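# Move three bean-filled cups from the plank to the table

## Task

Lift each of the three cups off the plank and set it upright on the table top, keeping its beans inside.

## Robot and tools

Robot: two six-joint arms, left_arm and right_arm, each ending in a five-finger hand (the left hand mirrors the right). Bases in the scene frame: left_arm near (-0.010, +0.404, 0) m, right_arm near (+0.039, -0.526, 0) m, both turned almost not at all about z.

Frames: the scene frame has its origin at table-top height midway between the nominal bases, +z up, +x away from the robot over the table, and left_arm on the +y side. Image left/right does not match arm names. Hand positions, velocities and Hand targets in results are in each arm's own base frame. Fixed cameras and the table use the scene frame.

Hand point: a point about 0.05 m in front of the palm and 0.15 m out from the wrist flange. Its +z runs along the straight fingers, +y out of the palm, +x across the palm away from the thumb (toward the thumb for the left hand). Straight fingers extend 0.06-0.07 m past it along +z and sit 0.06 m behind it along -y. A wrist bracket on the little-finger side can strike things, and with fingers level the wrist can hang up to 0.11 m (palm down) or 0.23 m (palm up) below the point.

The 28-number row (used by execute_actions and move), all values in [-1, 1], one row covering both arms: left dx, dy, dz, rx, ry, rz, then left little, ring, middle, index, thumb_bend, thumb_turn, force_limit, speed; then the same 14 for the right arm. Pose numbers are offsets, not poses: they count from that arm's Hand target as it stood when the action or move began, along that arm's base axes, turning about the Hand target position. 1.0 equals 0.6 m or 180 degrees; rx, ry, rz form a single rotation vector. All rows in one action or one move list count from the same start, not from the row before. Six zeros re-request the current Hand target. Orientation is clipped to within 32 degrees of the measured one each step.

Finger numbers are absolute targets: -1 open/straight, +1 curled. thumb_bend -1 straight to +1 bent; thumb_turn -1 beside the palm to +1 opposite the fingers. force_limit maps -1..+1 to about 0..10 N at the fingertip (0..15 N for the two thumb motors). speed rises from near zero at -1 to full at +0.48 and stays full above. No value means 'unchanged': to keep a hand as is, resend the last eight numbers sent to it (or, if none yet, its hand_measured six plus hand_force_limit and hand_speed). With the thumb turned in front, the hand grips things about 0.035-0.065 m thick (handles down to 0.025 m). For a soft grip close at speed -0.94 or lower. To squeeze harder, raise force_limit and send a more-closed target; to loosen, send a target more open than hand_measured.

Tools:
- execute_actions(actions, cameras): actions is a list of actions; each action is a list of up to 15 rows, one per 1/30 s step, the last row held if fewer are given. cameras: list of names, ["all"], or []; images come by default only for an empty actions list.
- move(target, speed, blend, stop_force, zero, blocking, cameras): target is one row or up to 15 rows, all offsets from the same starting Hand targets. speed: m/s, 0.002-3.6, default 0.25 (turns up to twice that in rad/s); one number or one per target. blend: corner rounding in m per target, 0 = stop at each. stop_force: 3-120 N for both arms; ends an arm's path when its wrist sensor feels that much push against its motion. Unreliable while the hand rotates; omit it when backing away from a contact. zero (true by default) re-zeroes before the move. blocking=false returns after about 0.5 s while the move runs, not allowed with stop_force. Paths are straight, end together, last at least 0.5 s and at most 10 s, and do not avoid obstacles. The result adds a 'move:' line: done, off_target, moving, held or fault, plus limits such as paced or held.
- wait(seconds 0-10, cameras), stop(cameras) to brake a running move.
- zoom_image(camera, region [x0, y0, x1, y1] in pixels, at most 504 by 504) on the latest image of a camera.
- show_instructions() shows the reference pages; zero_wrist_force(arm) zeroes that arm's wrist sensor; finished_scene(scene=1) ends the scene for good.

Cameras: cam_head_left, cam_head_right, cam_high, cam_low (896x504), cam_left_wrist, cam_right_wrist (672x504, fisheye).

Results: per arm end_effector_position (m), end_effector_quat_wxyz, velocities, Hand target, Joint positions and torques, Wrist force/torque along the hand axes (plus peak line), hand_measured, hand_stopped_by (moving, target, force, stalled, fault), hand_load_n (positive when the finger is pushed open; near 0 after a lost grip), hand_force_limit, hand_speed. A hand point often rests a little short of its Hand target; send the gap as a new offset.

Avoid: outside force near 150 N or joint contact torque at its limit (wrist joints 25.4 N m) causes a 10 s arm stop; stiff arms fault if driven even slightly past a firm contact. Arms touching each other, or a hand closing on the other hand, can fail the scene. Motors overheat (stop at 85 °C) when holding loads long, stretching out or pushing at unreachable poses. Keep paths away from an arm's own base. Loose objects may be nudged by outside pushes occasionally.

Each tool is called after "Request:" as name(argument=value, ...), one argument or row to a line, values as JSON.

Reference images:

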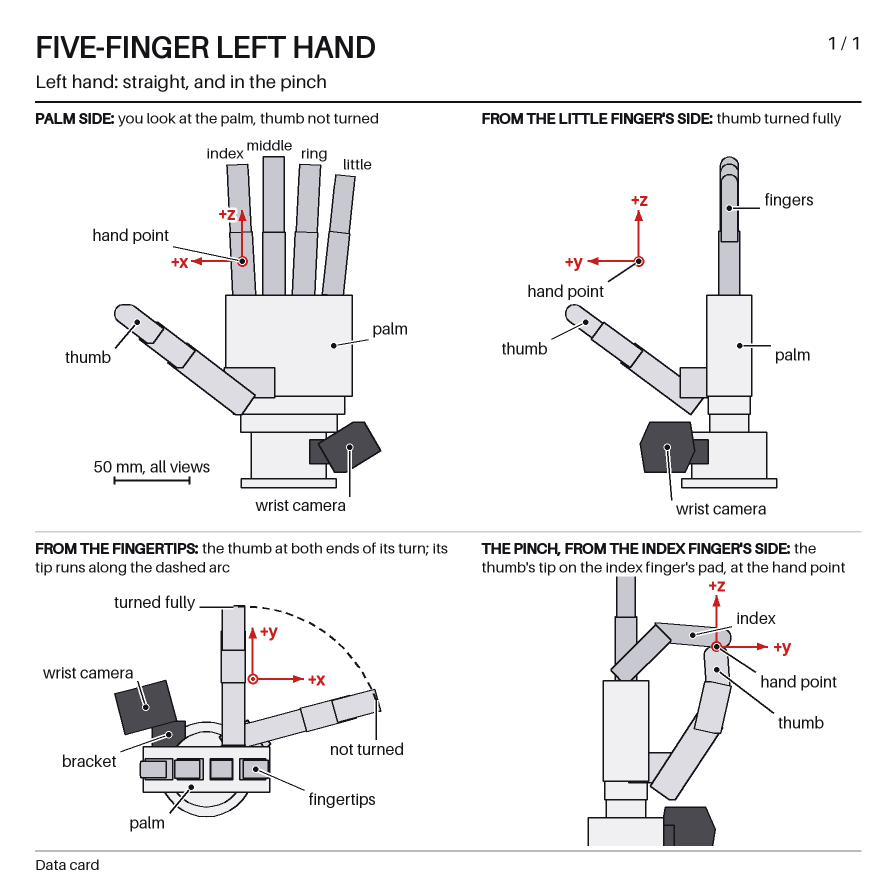

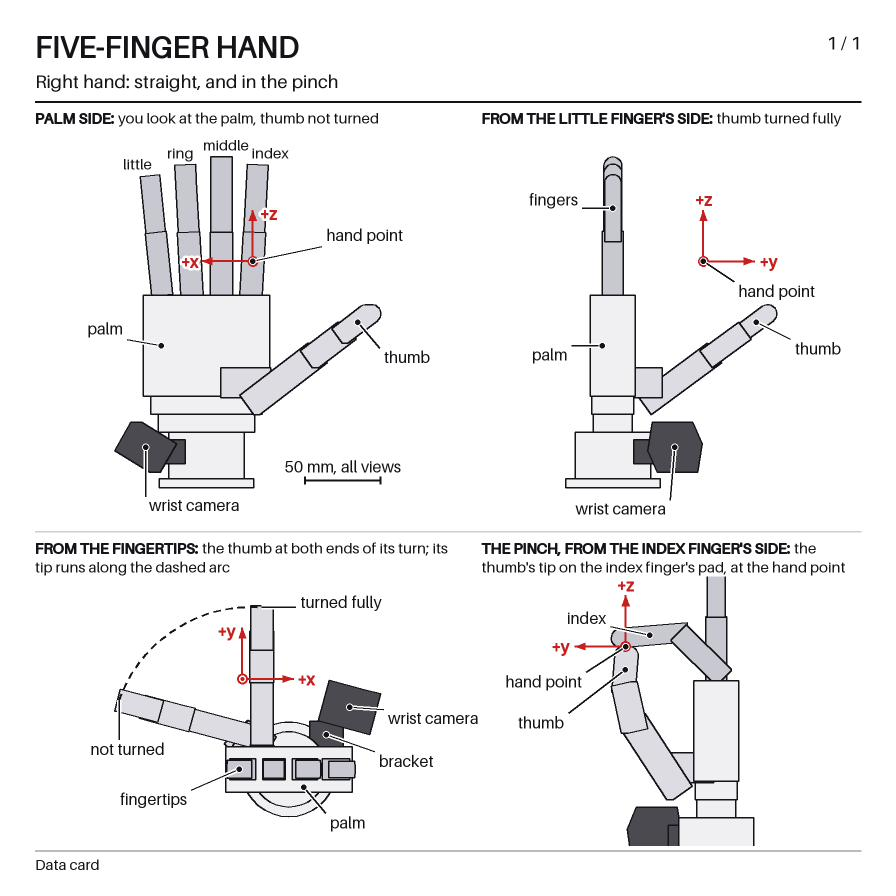

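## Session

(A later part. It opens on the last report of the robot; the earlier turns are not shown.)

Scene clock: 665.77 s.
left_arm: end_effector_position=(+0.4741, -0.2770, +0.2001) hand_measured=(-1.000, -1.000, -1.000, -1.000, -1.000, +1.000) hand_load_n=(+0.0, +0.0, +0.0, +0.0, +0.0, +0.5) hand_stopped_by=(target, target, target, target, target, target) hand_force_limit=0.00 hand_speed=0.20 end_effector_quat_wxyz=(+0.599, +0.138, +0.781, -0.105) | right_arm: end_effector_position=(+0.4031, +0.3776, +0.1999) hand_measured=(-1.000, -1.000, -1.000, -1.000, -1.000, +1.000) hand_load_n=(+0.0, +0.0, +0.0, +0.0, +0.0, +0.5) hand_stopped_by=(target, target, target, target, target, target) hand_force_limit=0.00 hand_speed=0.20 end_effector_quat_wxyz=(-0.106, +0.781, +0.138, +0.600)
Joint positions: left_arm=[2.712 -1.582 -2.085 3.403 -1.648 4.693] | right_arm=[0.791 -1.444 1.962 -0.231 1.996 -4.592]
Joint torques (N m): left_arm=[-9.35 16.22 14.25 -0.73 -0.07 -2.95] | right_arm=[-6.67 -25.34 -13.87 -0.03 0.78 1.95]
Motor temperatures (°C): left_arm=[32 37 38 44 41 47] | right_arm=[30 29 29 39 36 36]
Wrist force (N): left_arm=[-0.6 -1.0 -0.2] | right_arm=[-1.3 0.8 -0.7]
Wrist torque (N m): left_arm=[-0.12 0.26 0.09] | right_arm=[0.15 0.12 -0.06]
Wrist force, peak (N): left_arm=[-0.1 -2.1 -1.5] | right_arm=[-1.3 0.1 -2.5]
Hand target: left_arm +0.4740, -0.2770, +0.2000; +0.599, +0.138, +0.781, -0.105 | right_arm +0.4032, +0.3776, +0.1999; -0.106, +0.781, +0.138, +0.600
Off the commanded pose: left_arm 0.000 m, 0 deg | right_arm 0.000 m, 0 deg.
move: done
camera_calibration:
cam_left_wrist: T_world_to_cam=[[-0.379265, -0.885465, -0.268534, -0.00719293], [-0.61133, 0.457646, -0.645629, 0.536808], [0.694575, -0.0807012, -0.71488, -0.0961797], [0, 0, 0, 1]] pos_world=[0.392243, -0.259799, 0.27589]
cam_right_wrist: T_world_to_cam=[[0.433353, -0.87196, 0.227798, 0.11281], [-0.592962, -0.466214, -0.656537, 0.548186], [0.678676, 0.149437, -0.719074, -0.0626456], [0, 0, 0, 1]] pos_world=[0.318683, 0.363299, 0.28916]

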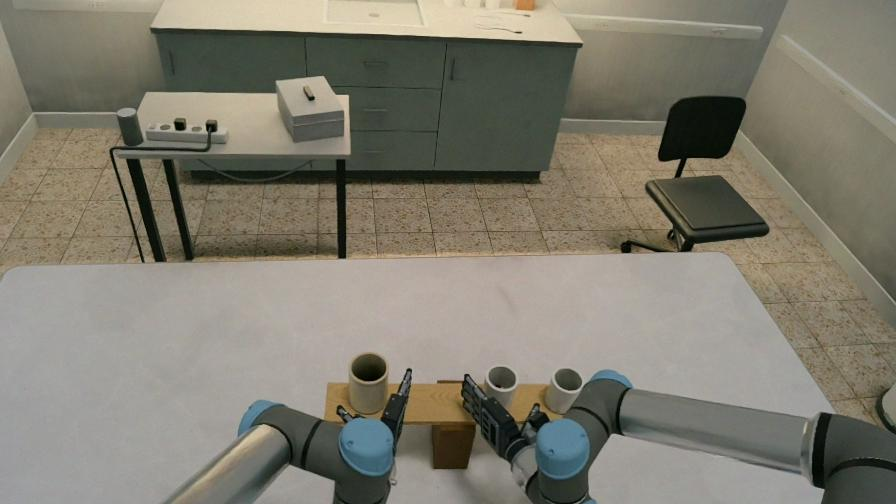

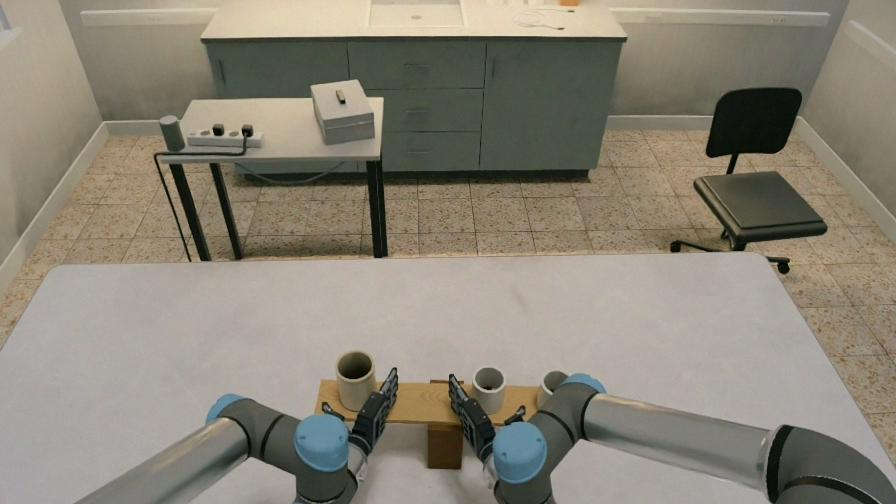

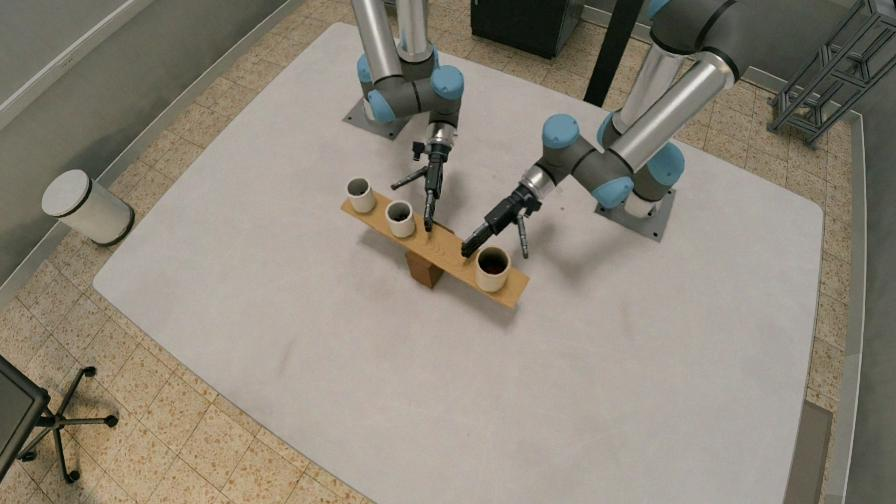

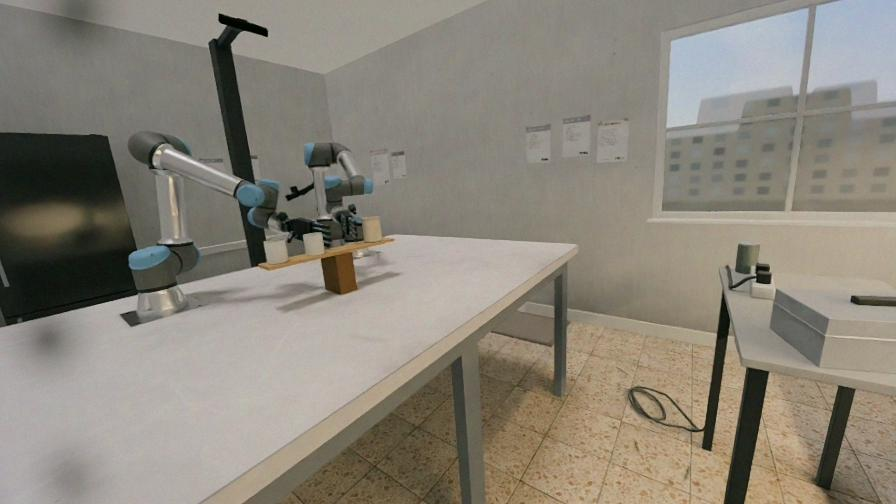

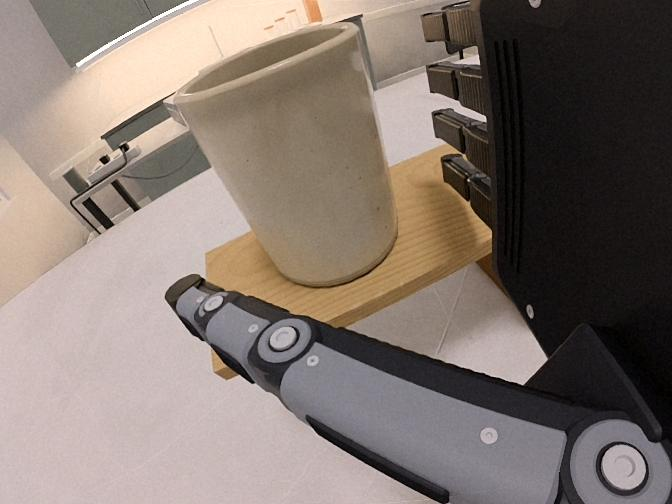

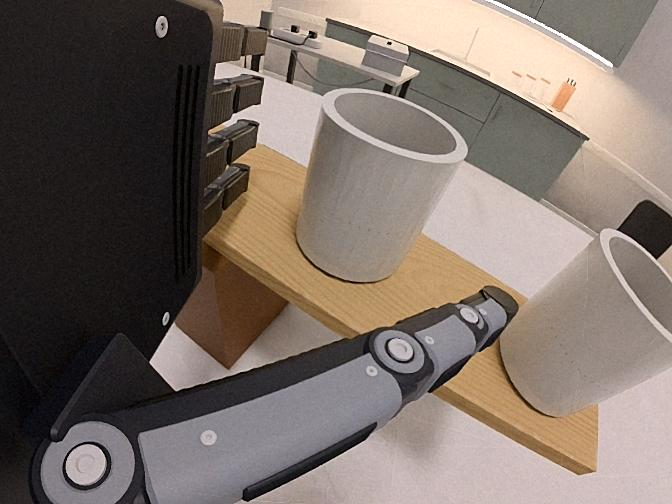

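Request:
zoom_image(
  camera="cam_left_wrist",
  region=[150, 0, 500, 390],
)

Request:
zoom_image(
  camera="cam_high",
  region=[340, 120, 580, 320],
)

Request:
zoom_image(
  camera="cam_head_left",
  region=[310, 340, 610, 490],
)

Scaled by 1.292 from the camera's 672x504 image, which has a finer 960x720 frame.

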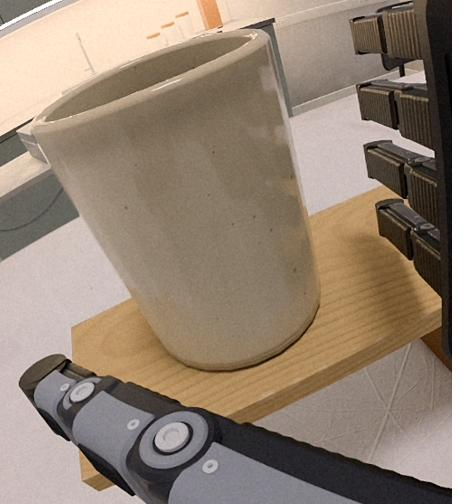

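Scaled by 2.100 from the camera's 896x504 image, which has a finer 1280x720 frame.

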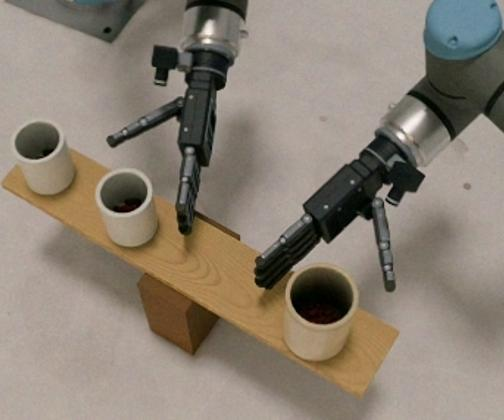

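Scaled by 1.680 from the camera's 896x504 image, which has a finer 1280x720 frame.

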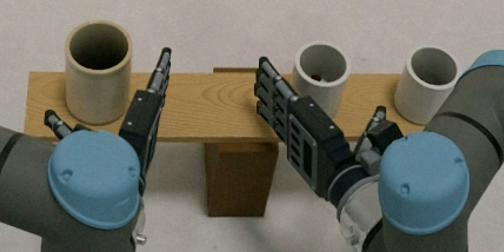

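Request:
zoom_image(
  camera="cam_right_wrist",
  region=[260, 70, 520, 330],
)

Scaled by 1.938 from the camera's 672x504 image, which has a finer 960x720 frame.

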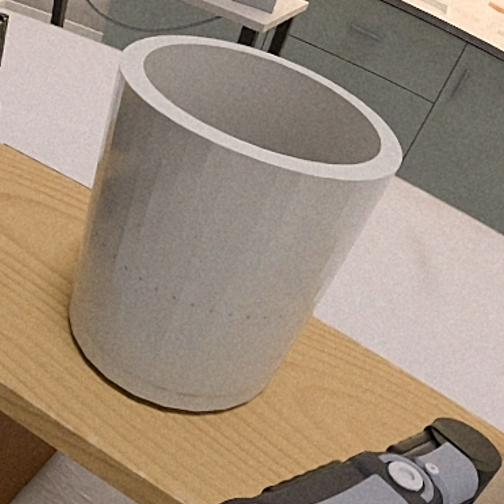

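Request:
move(
  target=[0.08,0.0045,-0.0033,0,0,0,-1,-1,-1,-1,-1,1,0,0.2,0.1,0.0035,-0.0083,0,0,0,-1,-1,-1,-1,-1,1,0,0.2],
  speed=0.12,
  cameras=["cam_head_left","cam_high","cam_left_wrist","cam_right_wrist"],
)

Scene clock: 846.63 s.
left_arm: end_effector_position=(+0.5221, -0.2742, +0.1981) hand_measured=(-1.000, -1.000, -1.000, -1.000, -1.000, +1.000) hand_load_n=(+0.0, +0.0, +0.0, +0.0, +0.0, +0.0) hand_stopped_by=(target, target, target, target, target, target) hand_force_limit=0.00 hand_speed=0.20 end_effector_quat_wxyz=(+0.599, +0.138, +0.781, -0.105) | right_arm: end_effector_position=(+0.4632, +0.3797, +0.1949) hand_measured=(-1.000, -1.000, -1.000, -1.000, -1.000, +1.000) hand_load_n=(+0.0, +0.5, +0.0, +0.0, +0.0, +0.0) hand_stopped_by=(target, target, target, target, target, target) hand_force_limit=0.00 hand_speed=0.20 end_effector_quat_wxyz=(-0.106, +0.781, +0.138, +0.600)
Joint positions: left_arm=[2.775 -1.664 -2.003 3.404 -1.587 4.709] | right_arm=[0.689 -1.37 1.887 -0.241 1.898 -4.622]
Joint torques (N m): left_arm=[-15.15 32.13 10.31 -0.79 -1.51 -2.26] | right_arm=[4.45 -35.23 -12.65 0.51 2.54 2.4]
Wrist force (N): left_arm=[-0.3 -1.1 -0.3] | right_arm=[-1.3 0.9 -0.6]
Wrist torque (N m): left_arm=[-0.11 0.18 0.02] | right_arm=[0.14 0.13 0.02]
Wrist force, peak (N): left_arm=[-0.2 -1.7 -0.6] | right_arm=[-1.8 0.2 -2.0]
Hand target: left_arm +0.5220, -0.2743, +0.1981; +0.599, +0.138, +0.781, -0.105 | right_arm +0.4632, +0.3797, +0.1949; -0.106, +0.781, +0.138, +0.600
Off the commanded pose: left_arm 0.000 m, 0 deg | right_arm 0.000 m, 0 deg.
move: done
camera_calibration:
cam_left_wrist: T_world_to_cam=[[-0.379266, -0.885425, -0.268664, 0.0129234], [-0.611322, 0.45774, -0.645569, 0.563626], [0.694581, -0.0806021, -0.714885, -0.130848], [0, 0, 0, 1]] pos_world=[0.440343, -0.257098, 0.27379]
cam_right_wrist: T_world_to_cam=[[0.433405, -0.871919, 0.227855, 0.0896853], [-0.592925, -0.46629, -0.656517, 0.581527], [0.678676, 0.149437, -0.719074, -0.107343], [0, 0, 0, 1]] pos_world=[0.378783, 0.365399, 0.28416]
Images, in order (width x height): cam_head_left 896x504, cam_high 896x504, cam_left_wrist 672x504, cam_right_wrist 672x504.

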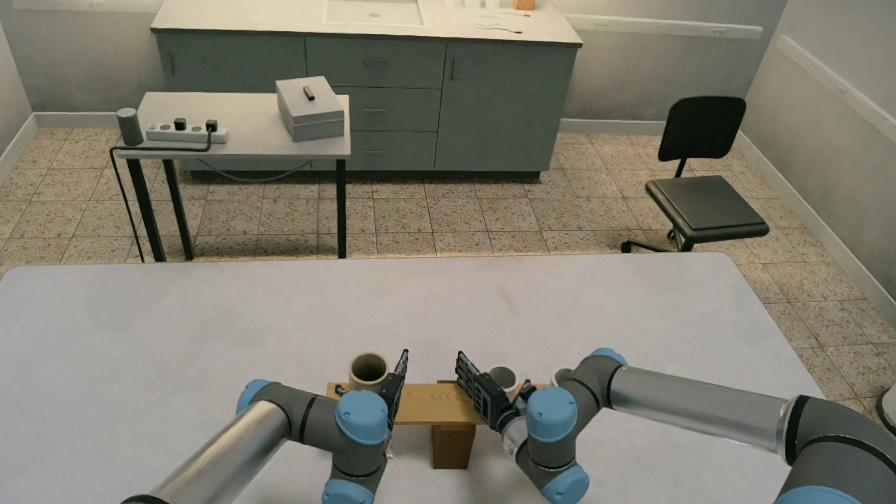

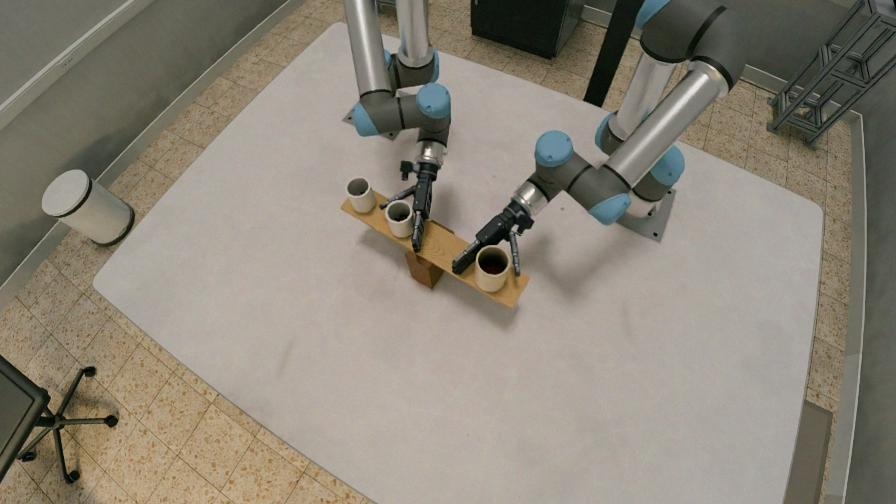

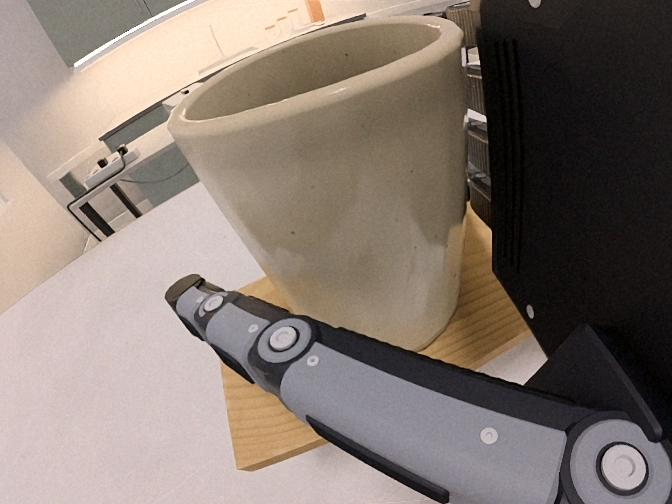

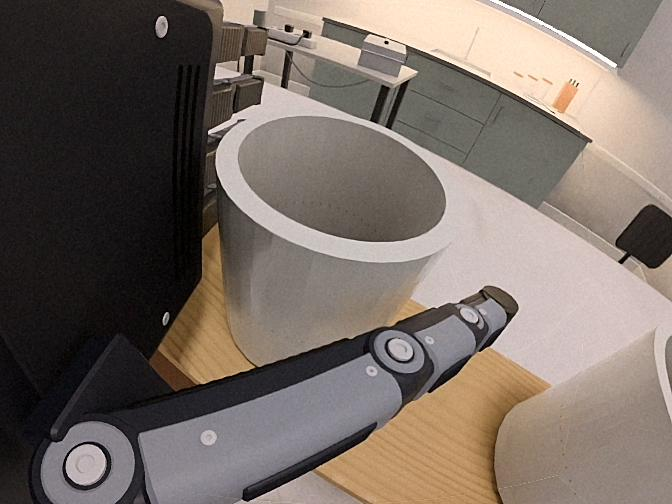

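Request:
zoom_image(
  camera="cam_high",
  region=[340, 150, 540, 310],
)

Request:
zoom_image(
  camera="cam_head_left",
  region=[320, 340, 600, 440],
)

Scaled by 2.520 from the camera's 896x504 image, which has a finer 1280x720 frame.

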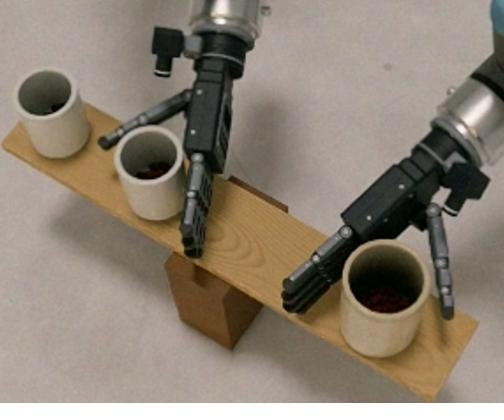

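Scaled by 1.800 from the camera's 896x504 image, which has a finer 1280x720 frame.

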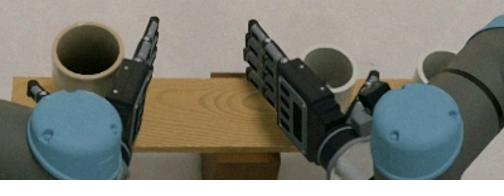

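Request:
move(
  target=[0.02,-0.0033,0,0,0,0,-1,-1,-1,-1,-1,1,0,0.2,0.02,0.0033,0,0,0,0,-1,-1,-1,-1,-1,1,0,0.2],
  speed=0.03,
  stop_force=4,
  cameras=["cam_head_left","cam_high","cam_left_wrist","cam_right_wrist"],
)

Request:
zoom_image(
  camera="cam_high",
  region=[340, 150, 540, 310],
)

Scene clock: 880.93 s.
left_arm: end_effector_position=(+0.5340, -0.2763, +0.1981) hand_measured=(-1.000, -1.000, -1.000, -1.000, -1.000, +1.000) hand_load_n=(+0.0, +0.0, +0.0, +0.0, +0.5, +0.5) hand_stopped_by=(target, target, target, target, target, target) hand_force_limit=0.00 hand_speed=0.20 end_effector_quat_wxyz=(+0.599, +0.138, +0.781, -0.105) | right_arm: end_effector_position=(+0.4752, +0.3817, +0.1949) hand_measured=(-1.000, -1.000, -1.000, -1.000, -1.000, +1.000) hand_load_n=(+0.0, +0.0, +0.0, +0.0, +0.0, +0.0) hand_stopped_by=(target, target, target, target, target, target) hand_force_limit=0.00 hand_speed=0.20 end_effector_quat_wxyz=(-0.106, +0.781, +0.138, +0.600)
Joint positions: left_arm=[2.782 -1.689 -1.975 3.401 -1.581 4.711] | right_arm=[0.674 -1.352 1.864 -0.237 1.884 -4.626]
Joint torques (N m): left_arm=[-11.61 33.5 11.08 2.38 -1.71 0.26] | right_arm=[6.38 -36.63 -12.61 -1.96 2.49 1.9]
Wrist force (N): left_arm=[-0.2 -2.2 0.2] | right_arm=[-1.4 0.9 -0.7]
Wrist torque (N m): left_arm=[-0.18 0.21 0.06] | right_arm=[0.13 0.14 0.07]
Wrist force, peak (N): left_arm=[-0.5 -2.7 0.1] | right_arm=[-1.2 1.2 -1.5]
Hand target: left_arm +0.5340, -0.2763, +0.1981; +0.599, +0.138, +0.781, -0.105 | right_arm +0.4752, +0.3817, +0.1949; -0.106, +0.781, +0.138, +0.600
Off the commanded pose: left_arm 0.000 m, 0 deg | right_arm 0.000 m, 0 deg.
move: done
camera_calibration:
cam_left_wrist: T_world_to_cam=[[-0.379399, -0.88542, -0.268493, 0.0156806], [-0.611311, 0.457714, -0.645598, 0.571812], [0.694518, -0.0808068, -0.714923, -0.139289], [0, 0, 0, 1]] pos_world=[0.452243, -0.259098, 0.27379]
cam_right_wrist: T_world_to_cam=[[0.433441, -0.87194, 0.227704, 0.0862637], [-0.592971, -0.466215, -0.656528, 0.589569], [0.678612, 0.149544, -0.719112, -0.11579], [0, 0, 0, 1]] pos_world=[0.390783, 0.367399, 0.28416]
Images, in order (width x height): cam_head_left 896x504, cam_high 896x504, cam_left_wrist 672x504, cam_right_wrist 672x504.

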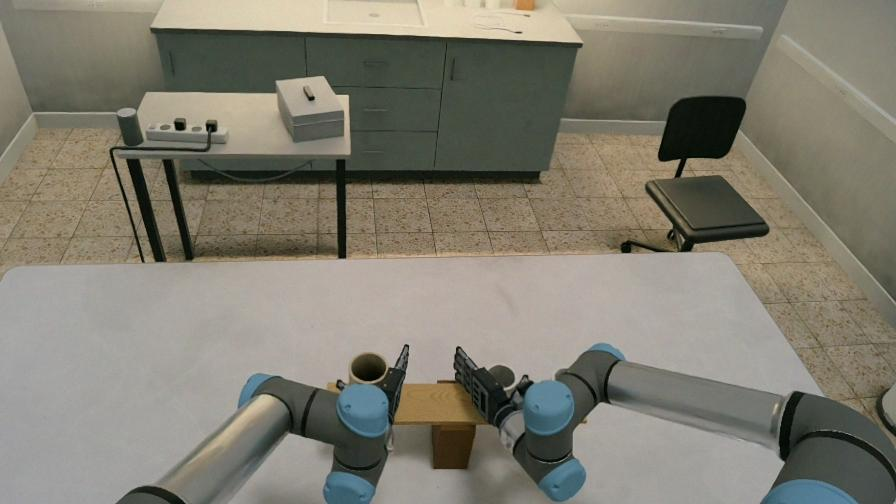

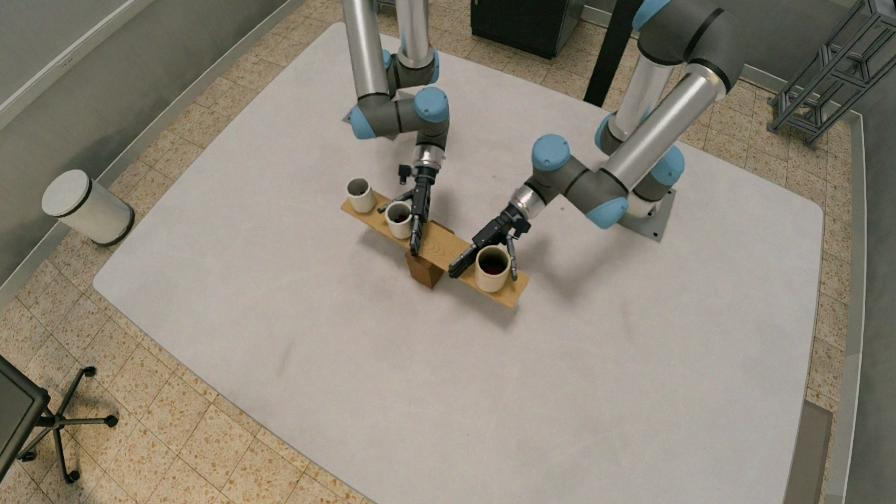

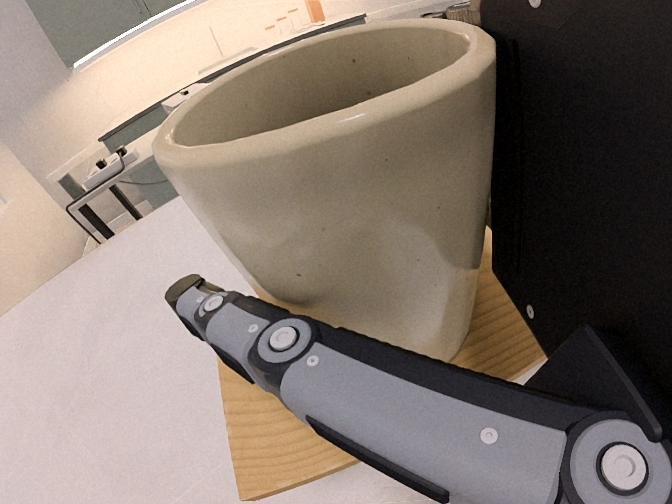

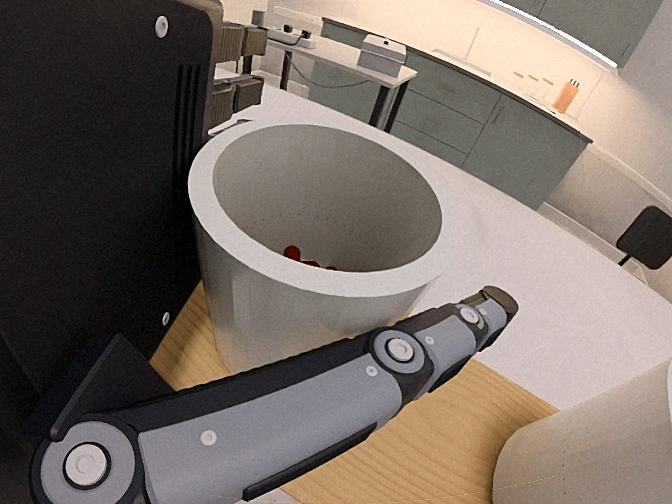

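Scaled by 2.520 from the camera's 896x504 image, which has a finer 1280x720 frame.

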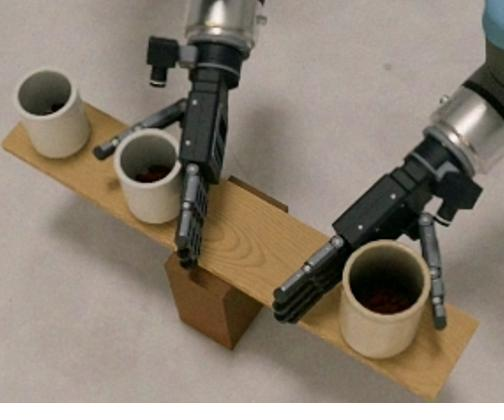

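Request:
move(
  target=[0.0023,0.0063,0,0,0,0,-1,-0.5,-0.5,-0.5,-1,1,-0.7,-0.5,0,0,0,0,0,0,-1,-1,-0.35,-0.35,-1,1,-0.7,-0.5],
  speed=0.03,
  cameras=["cam_high","cam_left_wrist","cam_right_wrist"],
)

Request:
zoom_image(
  camera="cam_high",
  region=[340, 150, 540, 310],
)

Scene clock: 940.33 s.
left_arm: end_effector_position=(+0.5354, -0.2724, +0.1981) hand_measured=(-1.000, -0.500, -0.500, -0.500, -1.000, +1.000) hand_load_n=(+0.0, +0.0, +0.0, +0.0, +0.0, +0.5) hand_stopped_by=(target, target, target, target, target, target) hand_force_limit=-0.70 hand_speed=-0.50 end_effector_quat_wxyz=(+0.599, +0.138, +0.781, -0.105) | right_arm: end_effector_position=(+0.4752, +0.3817, +0.1949) hand_measured=(-1.000, -1.000, -0.350, -0.350, -1.000, +1.000) hand_load_n=(+0.0, +0.0, +0.0, +0.0, +0.0, +0.0) hand_stopped_by=(target, target, target, target, target, target) hand_force_limit=-0.70 hand_speed=-0.50 end_effector_quat_wxyz=(-0.106, +0.781, +0.138, +0.600)
Joint positions: left_arm=[2.793 -1.685 -1.979 3.402 -1.57 4.714] | right_arm=[0.674 -1.352 1.864 -0.237 1.884 -4.626]
Joint torques (N m): left_arm=[-2.29 28.48 15.17 2.5 -1.8 1.69] | right_arm=[5.84 -36.18 -13.44 -1.85 1.67 1.79]
Wrist force (N): left_arm=[0.1 -2.6 -0.2] | right_arm=[-1.3 0.9 -0.7]
Wrist torque (N m): left_arm=[-0.19 0.10 0.10] | right_arm=[0.13 0.13 0.07]
Wrist force, peak (N): left_arm=[-0.3 -2.8 -0.2] | right_arm=[-1.5 1.2 -0.9]
Hand target: left_arm +0.5354, -0.2725, +0.1981; +0.599, +0.138, +0.781, -0.105 | right_arm +0.4752, +0.3817, +0.1949; -0.106, +0.781, +0.138, +0.600
Off the commanded pose: left_arm 0.000 m, 0 deg | right_arm 0.000 m, 0 deg.
move: done
camera_calibration:
cam_left_wrist: T_world_to_cam=[[-0.379399, -0.88542, -0.268493, 0.0195763], [-0.611311, 0.457714, -0.645598, 0.570929], [0.694518, -0.0808068, -0.714923, -0.139954], [0, 0, 0, 1]] pos_world=[0.453643, -0.255298, 0.27379]
cam_right_wrist: T_world_to_cam=[[0.433441, -0.87194, 0.227704, 0.0862637], [-0.592971, -0.466215, -0.656528, 0.589569], [0.678612, 0.149544, -0.719112, -0.11579], [0, 0, 0, 1]] pos_world=[0.390783, 0.367399, 0.28416]
Images, in order (width x height): cam_high 896x504, cam_left_wrist 672x504, cam_right_wrist 672x504.

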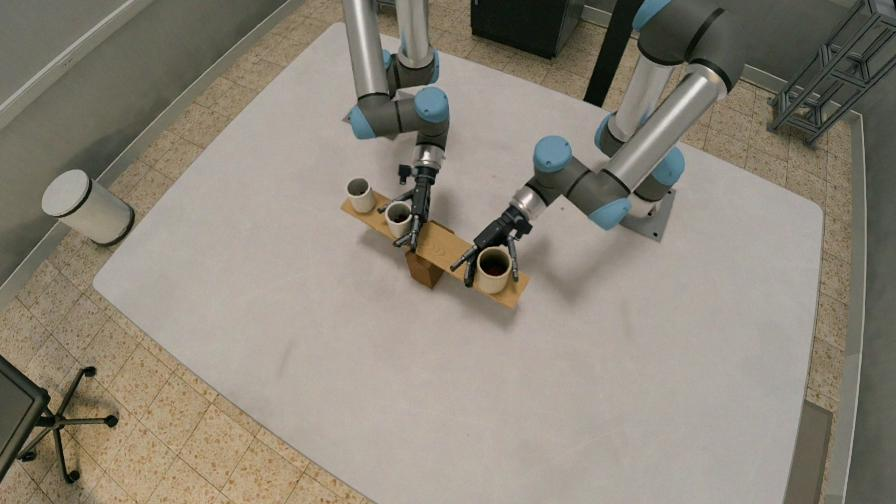

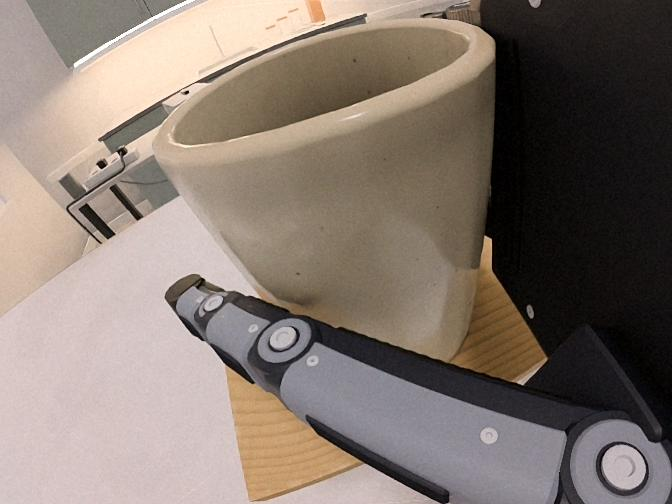

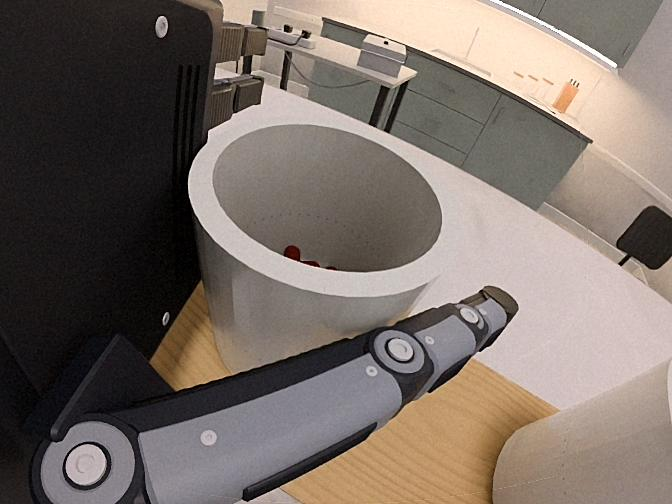

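Scaled by 2.520 from the camera's 896x504 image, which has a finer 1280x720 frame.

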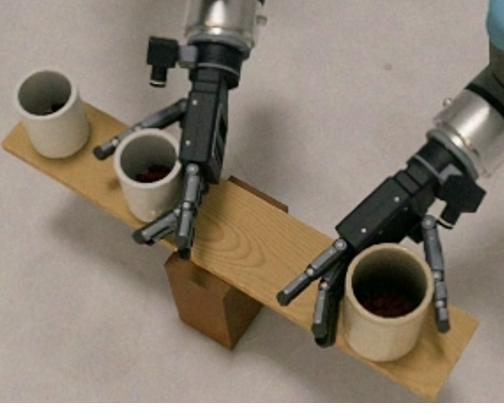

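Request:
move(
  target=[0,0,0,0,0,0,-1,0.3,0.3,0.3,-0.4,1,-0.6,-0.94,0,0,0,0,0,0,-1,-1,0.5,0.5,-0.4,1,-0.6,-0.94],
  cameras=["cam_high","cam_left_wrist","cam_right_wrist"],
)

Request:
zoom_image(
  camera="cam_high",
  region=[340, 150, 540, 310],
)

Scene clock: 960.07 s.
left_arm: end_effector_position=(+0.5354, -0.2725, +0.1981) hand_measured=(-1.000, -0.168, -0.292, -0.410, -0.946, +1.000) hand_load_n=(+0.0, +2.0, +2.5, +1.0, +4.5, +1.5) hand_stopped_by=(target, force, force, force, force, target) hand_force_limit=-0.60 hand_speed=-0.94 end_effector_quat_wxyz=(+0.599, +0.138, +0.781, -0.105) | right_arm: end_effector_position=(+0.4752, +0.3817, +0.1949) hand_measured=(-1.000, -1.000, -0.024, -0.160, -0.878, +1.000) hand_load_n=(+0.0, +0.0, +2.5, +2.5, +3.5, +0.5) hand_stopped_by=(target, target, force, force, force, target) hand_force_limit=-0.60 hand_speed=-0.94 end_effector_quat_wxyz=(-0.106, +0.781, +0.138, +0.600)
Joint positions: left_arm=[2.793 -1.685 -1.979 3.402 -1.57 4.714] | right_arm=[0.674 -1.352 1.864 -0.237 1.884 -4.626]
Joint torques (N m): left_arm=[-13.68 13.45 30.86 -0.57 0.09 -2.62] | right_arm=[3.85 -35.4 -20.17 -1.87 -1.78 1.82]
Wrist force (N): left_arm=[1.1 -1.5 0.7] | right_arm=[-1.2 0.7 -0.2]
Wrist torque (N m): left_arm=[-0.14 0.17 0.06] | right_arm=[0.15 0.20 0.11]
Wrist force, peak (N): left_arm=[-0.3 -3.1 -0.2] | right_arm=[-1.1 1.9 -1.7]
Hand target: left_arm +0.5354, -0.2725, +0.1981; +0.599, +0.138, +0.781, -0.105 | right_arm +0.4752, +0.3817, +0.1949; -0.106, +0.781, +0.138, +0.600
Off the commanded pose: left_arm 0.000 m, 0 deg | right_arm 0.000 m, 0 deg.
move: done
camera_calibration:
cam_left_wrist: T_world_to_cam=[[-0.379423, -0.885402, -0.268518, 0.0195104], [-0.611296, 0.457749, -0.645588, 0.570974], [0.694518, -0.0808069, -0.714923, -0.139962], [0, 0, 0, 1]] pos_world=[0.453643, -0.255398, 0.27379]
cam_right_wrist: T_world_to_cam=[[0.433441, -0.87194, 0.227704, 0.0862637], [-0.592971, -0.466215, -0.656528, 0.589569], [0.678612, 0.149544, -0.719112, -0.11579], [0, 0, 0, 1]] pos_world=[0.390783, 0.367399, 0.28416]
Images, in order (width x height): cam_high 896x504, cam_left_wrist 672x504, cam_right_wrist 672x504.

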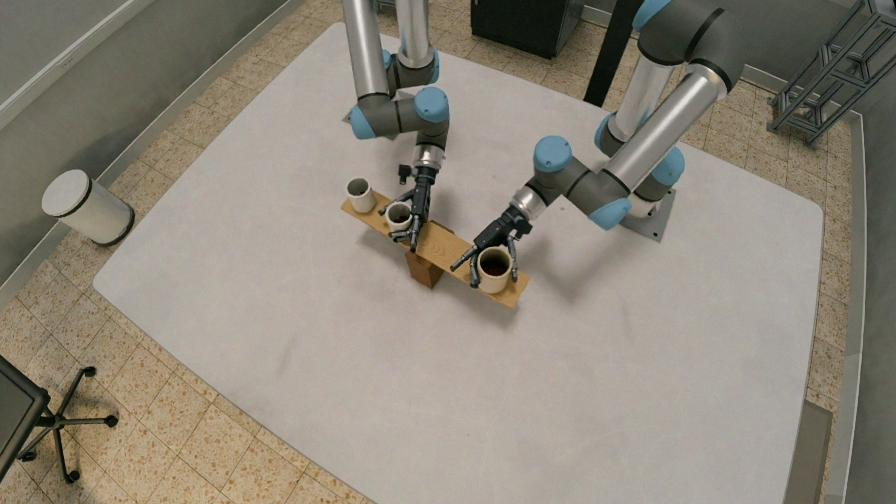

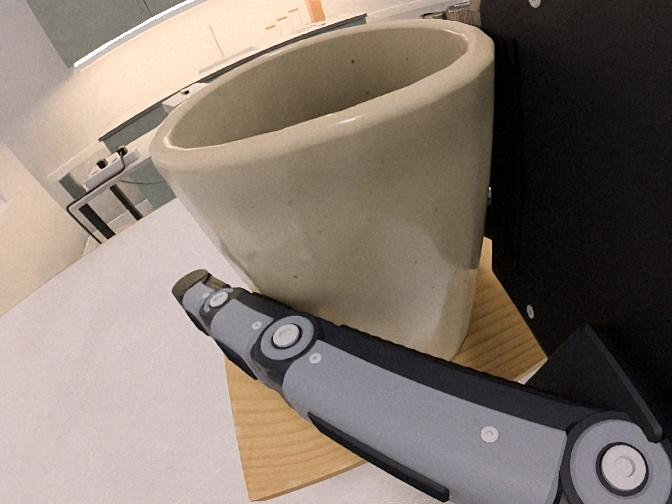

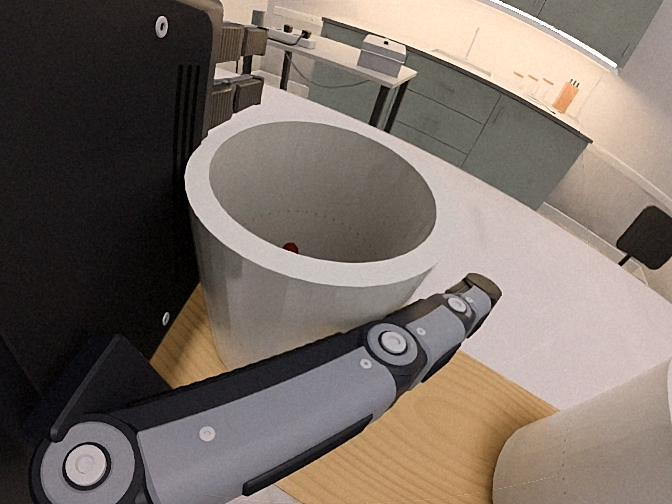

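Scaled by 2.520 from the camera's 896x504 image, which has a finer 1280x720 frame.

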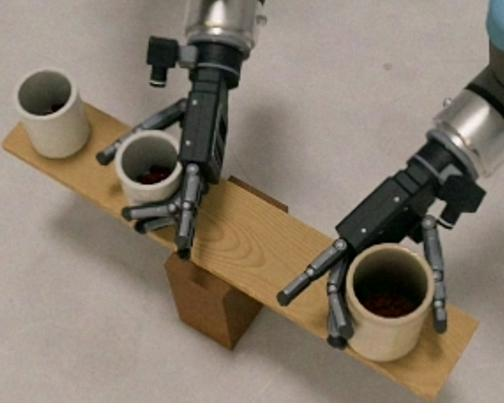

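Request:
move(
  target=[0,0,0,0,0,0,-1,0.4,0.4,0.4,-0.3,1,-0.1,-0.94,0,0,0,0,0,0,-1,-1,0.6,0.6,-0.3,1,-0.1,-0.94],
  cameras=["cam_high","cam_left_wrist","cam_right_wrist"],
)

Scene clock: 966.90 s.
left_arm: end_effector_position=(+0.5354, -0.2725, +0.1981) hand_measured=(-1.000, -0.152, -0.272, -0.390, -0.946, +1.000) hand_load_n=(+0.0, +3.0, +5.0, +4.5, +10.5, +2.0) hand_stopped_by=(target, force, force, force, force, target) hand_force_limit=-0.10 hand_speed=-0.94 end_effector_quat_wxyz=(+0.599, +0.138, +0.781, -0.105) | right_arm: end_effector_position=(+0.4752, +0.3817, +0.1949) hand_measured=(-1.000, -1.000, -0.014, -0.138, -0.868, +1.000) hand_load_n=(+0.0, +0.0, +3.5, +5.5, +6.5, -0.5) hand_stopped_by=(target, target, force, force, force, target) hand_force_limit=-0.10 hand_speed=-0.94 end_effector_quat_wxyz=(-0.106, +0.781, +0.138, +0.600)
Joint positions: left_arm=[2.793 -1.685 -1.979 3.402 -1.57 4.714] | right_arm=[0.674 -1.352 1.864 -0.237 1.884 -4.626]
Joint torques (N m): left_arm=[-10.32 14.62 29.37 -0.63 0.88 -2.34] | right_arm=[2.82 -34.42 -24.86 -1.53 -0.1 1.64]
Wrist force (N): left_arm=[1.7 -0.9 0.4] | right_arm=[0.1 1.0 -0.1]
Wrist torque (N m): left_arm=[-0.11 0.17 -0.01] | right_arm=[0.15 0.21 0.13]
Wrist force, peak (N): left_arm=[1.7 -1.9 0.5] | right_arm=[-1.6 0.8 -0.2]
Hand target: left_arm +0.5354, -0.2725, +0.1981; +0.599, +0.138, +0.781, -0.105 | right_arm +0.4752, +0.3817, +0.1949; -0.106, +0.781, +0.138, +0.600
Off the commanded pose: left_arm 0.000 m, 0 deg | right_arm 0.000 m, 0 deg.
move: done
camera_calibration:
cam_left_wrist: T_world_to_cam=[[-0.379485, -0.885395, -0.268455, 0.0195227], [-0.611264, 0.457745, -0.64562, 0.570967], [0.694513, -0.0809062, -0.714917, -0.139987], [0, 0, 0, 1]] pos_world=[0.453643, -0.255398, 0.27379]
cam_right_wrist: T_world_to_cam=[[0.433412, -0.871947, 0.227735, 0.0862688], [-0.592931, -0.466206, -0.656571, 0.589562], [0.678666, 0.149534, -0.719063, -0.115821], [0, 0, 0, 1]] pos_world=[0.390783, 0.367399, 0.28416]
Images, in order (width x height): cam_high 896x504, cam_left_wrist 672x504, cam_right_wrist 672x504.

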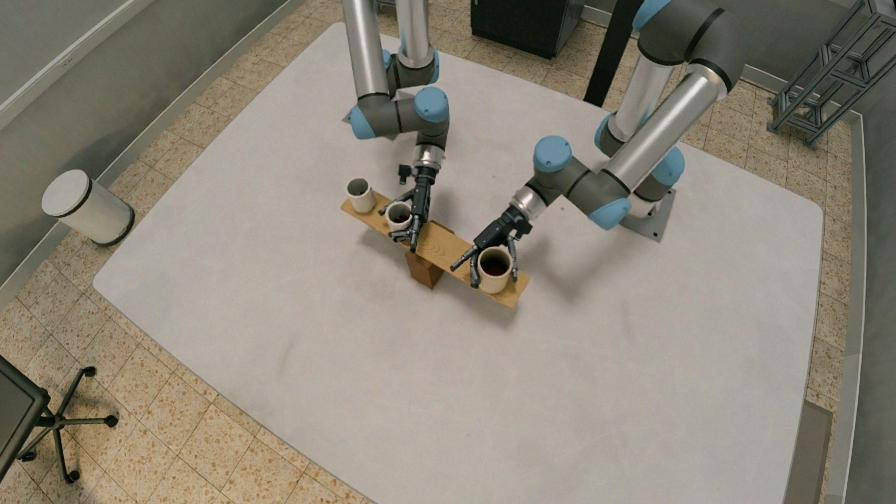

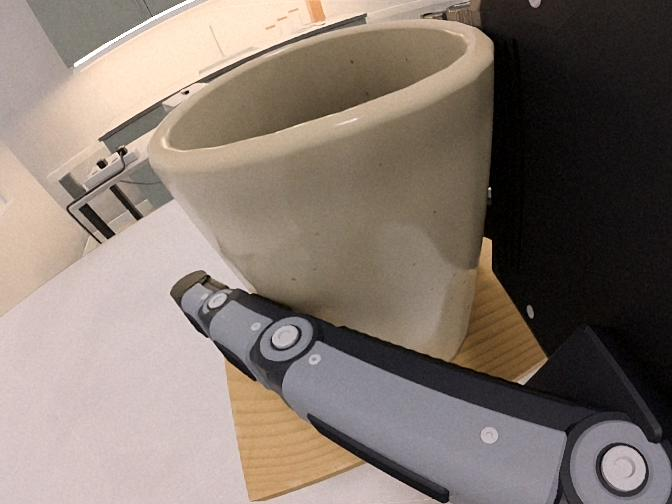

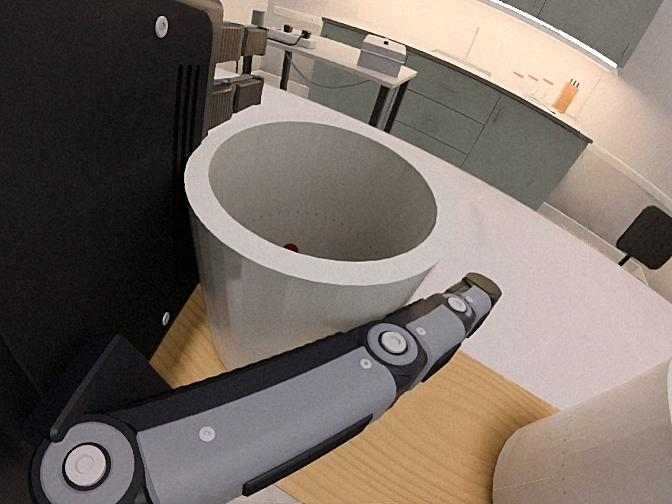

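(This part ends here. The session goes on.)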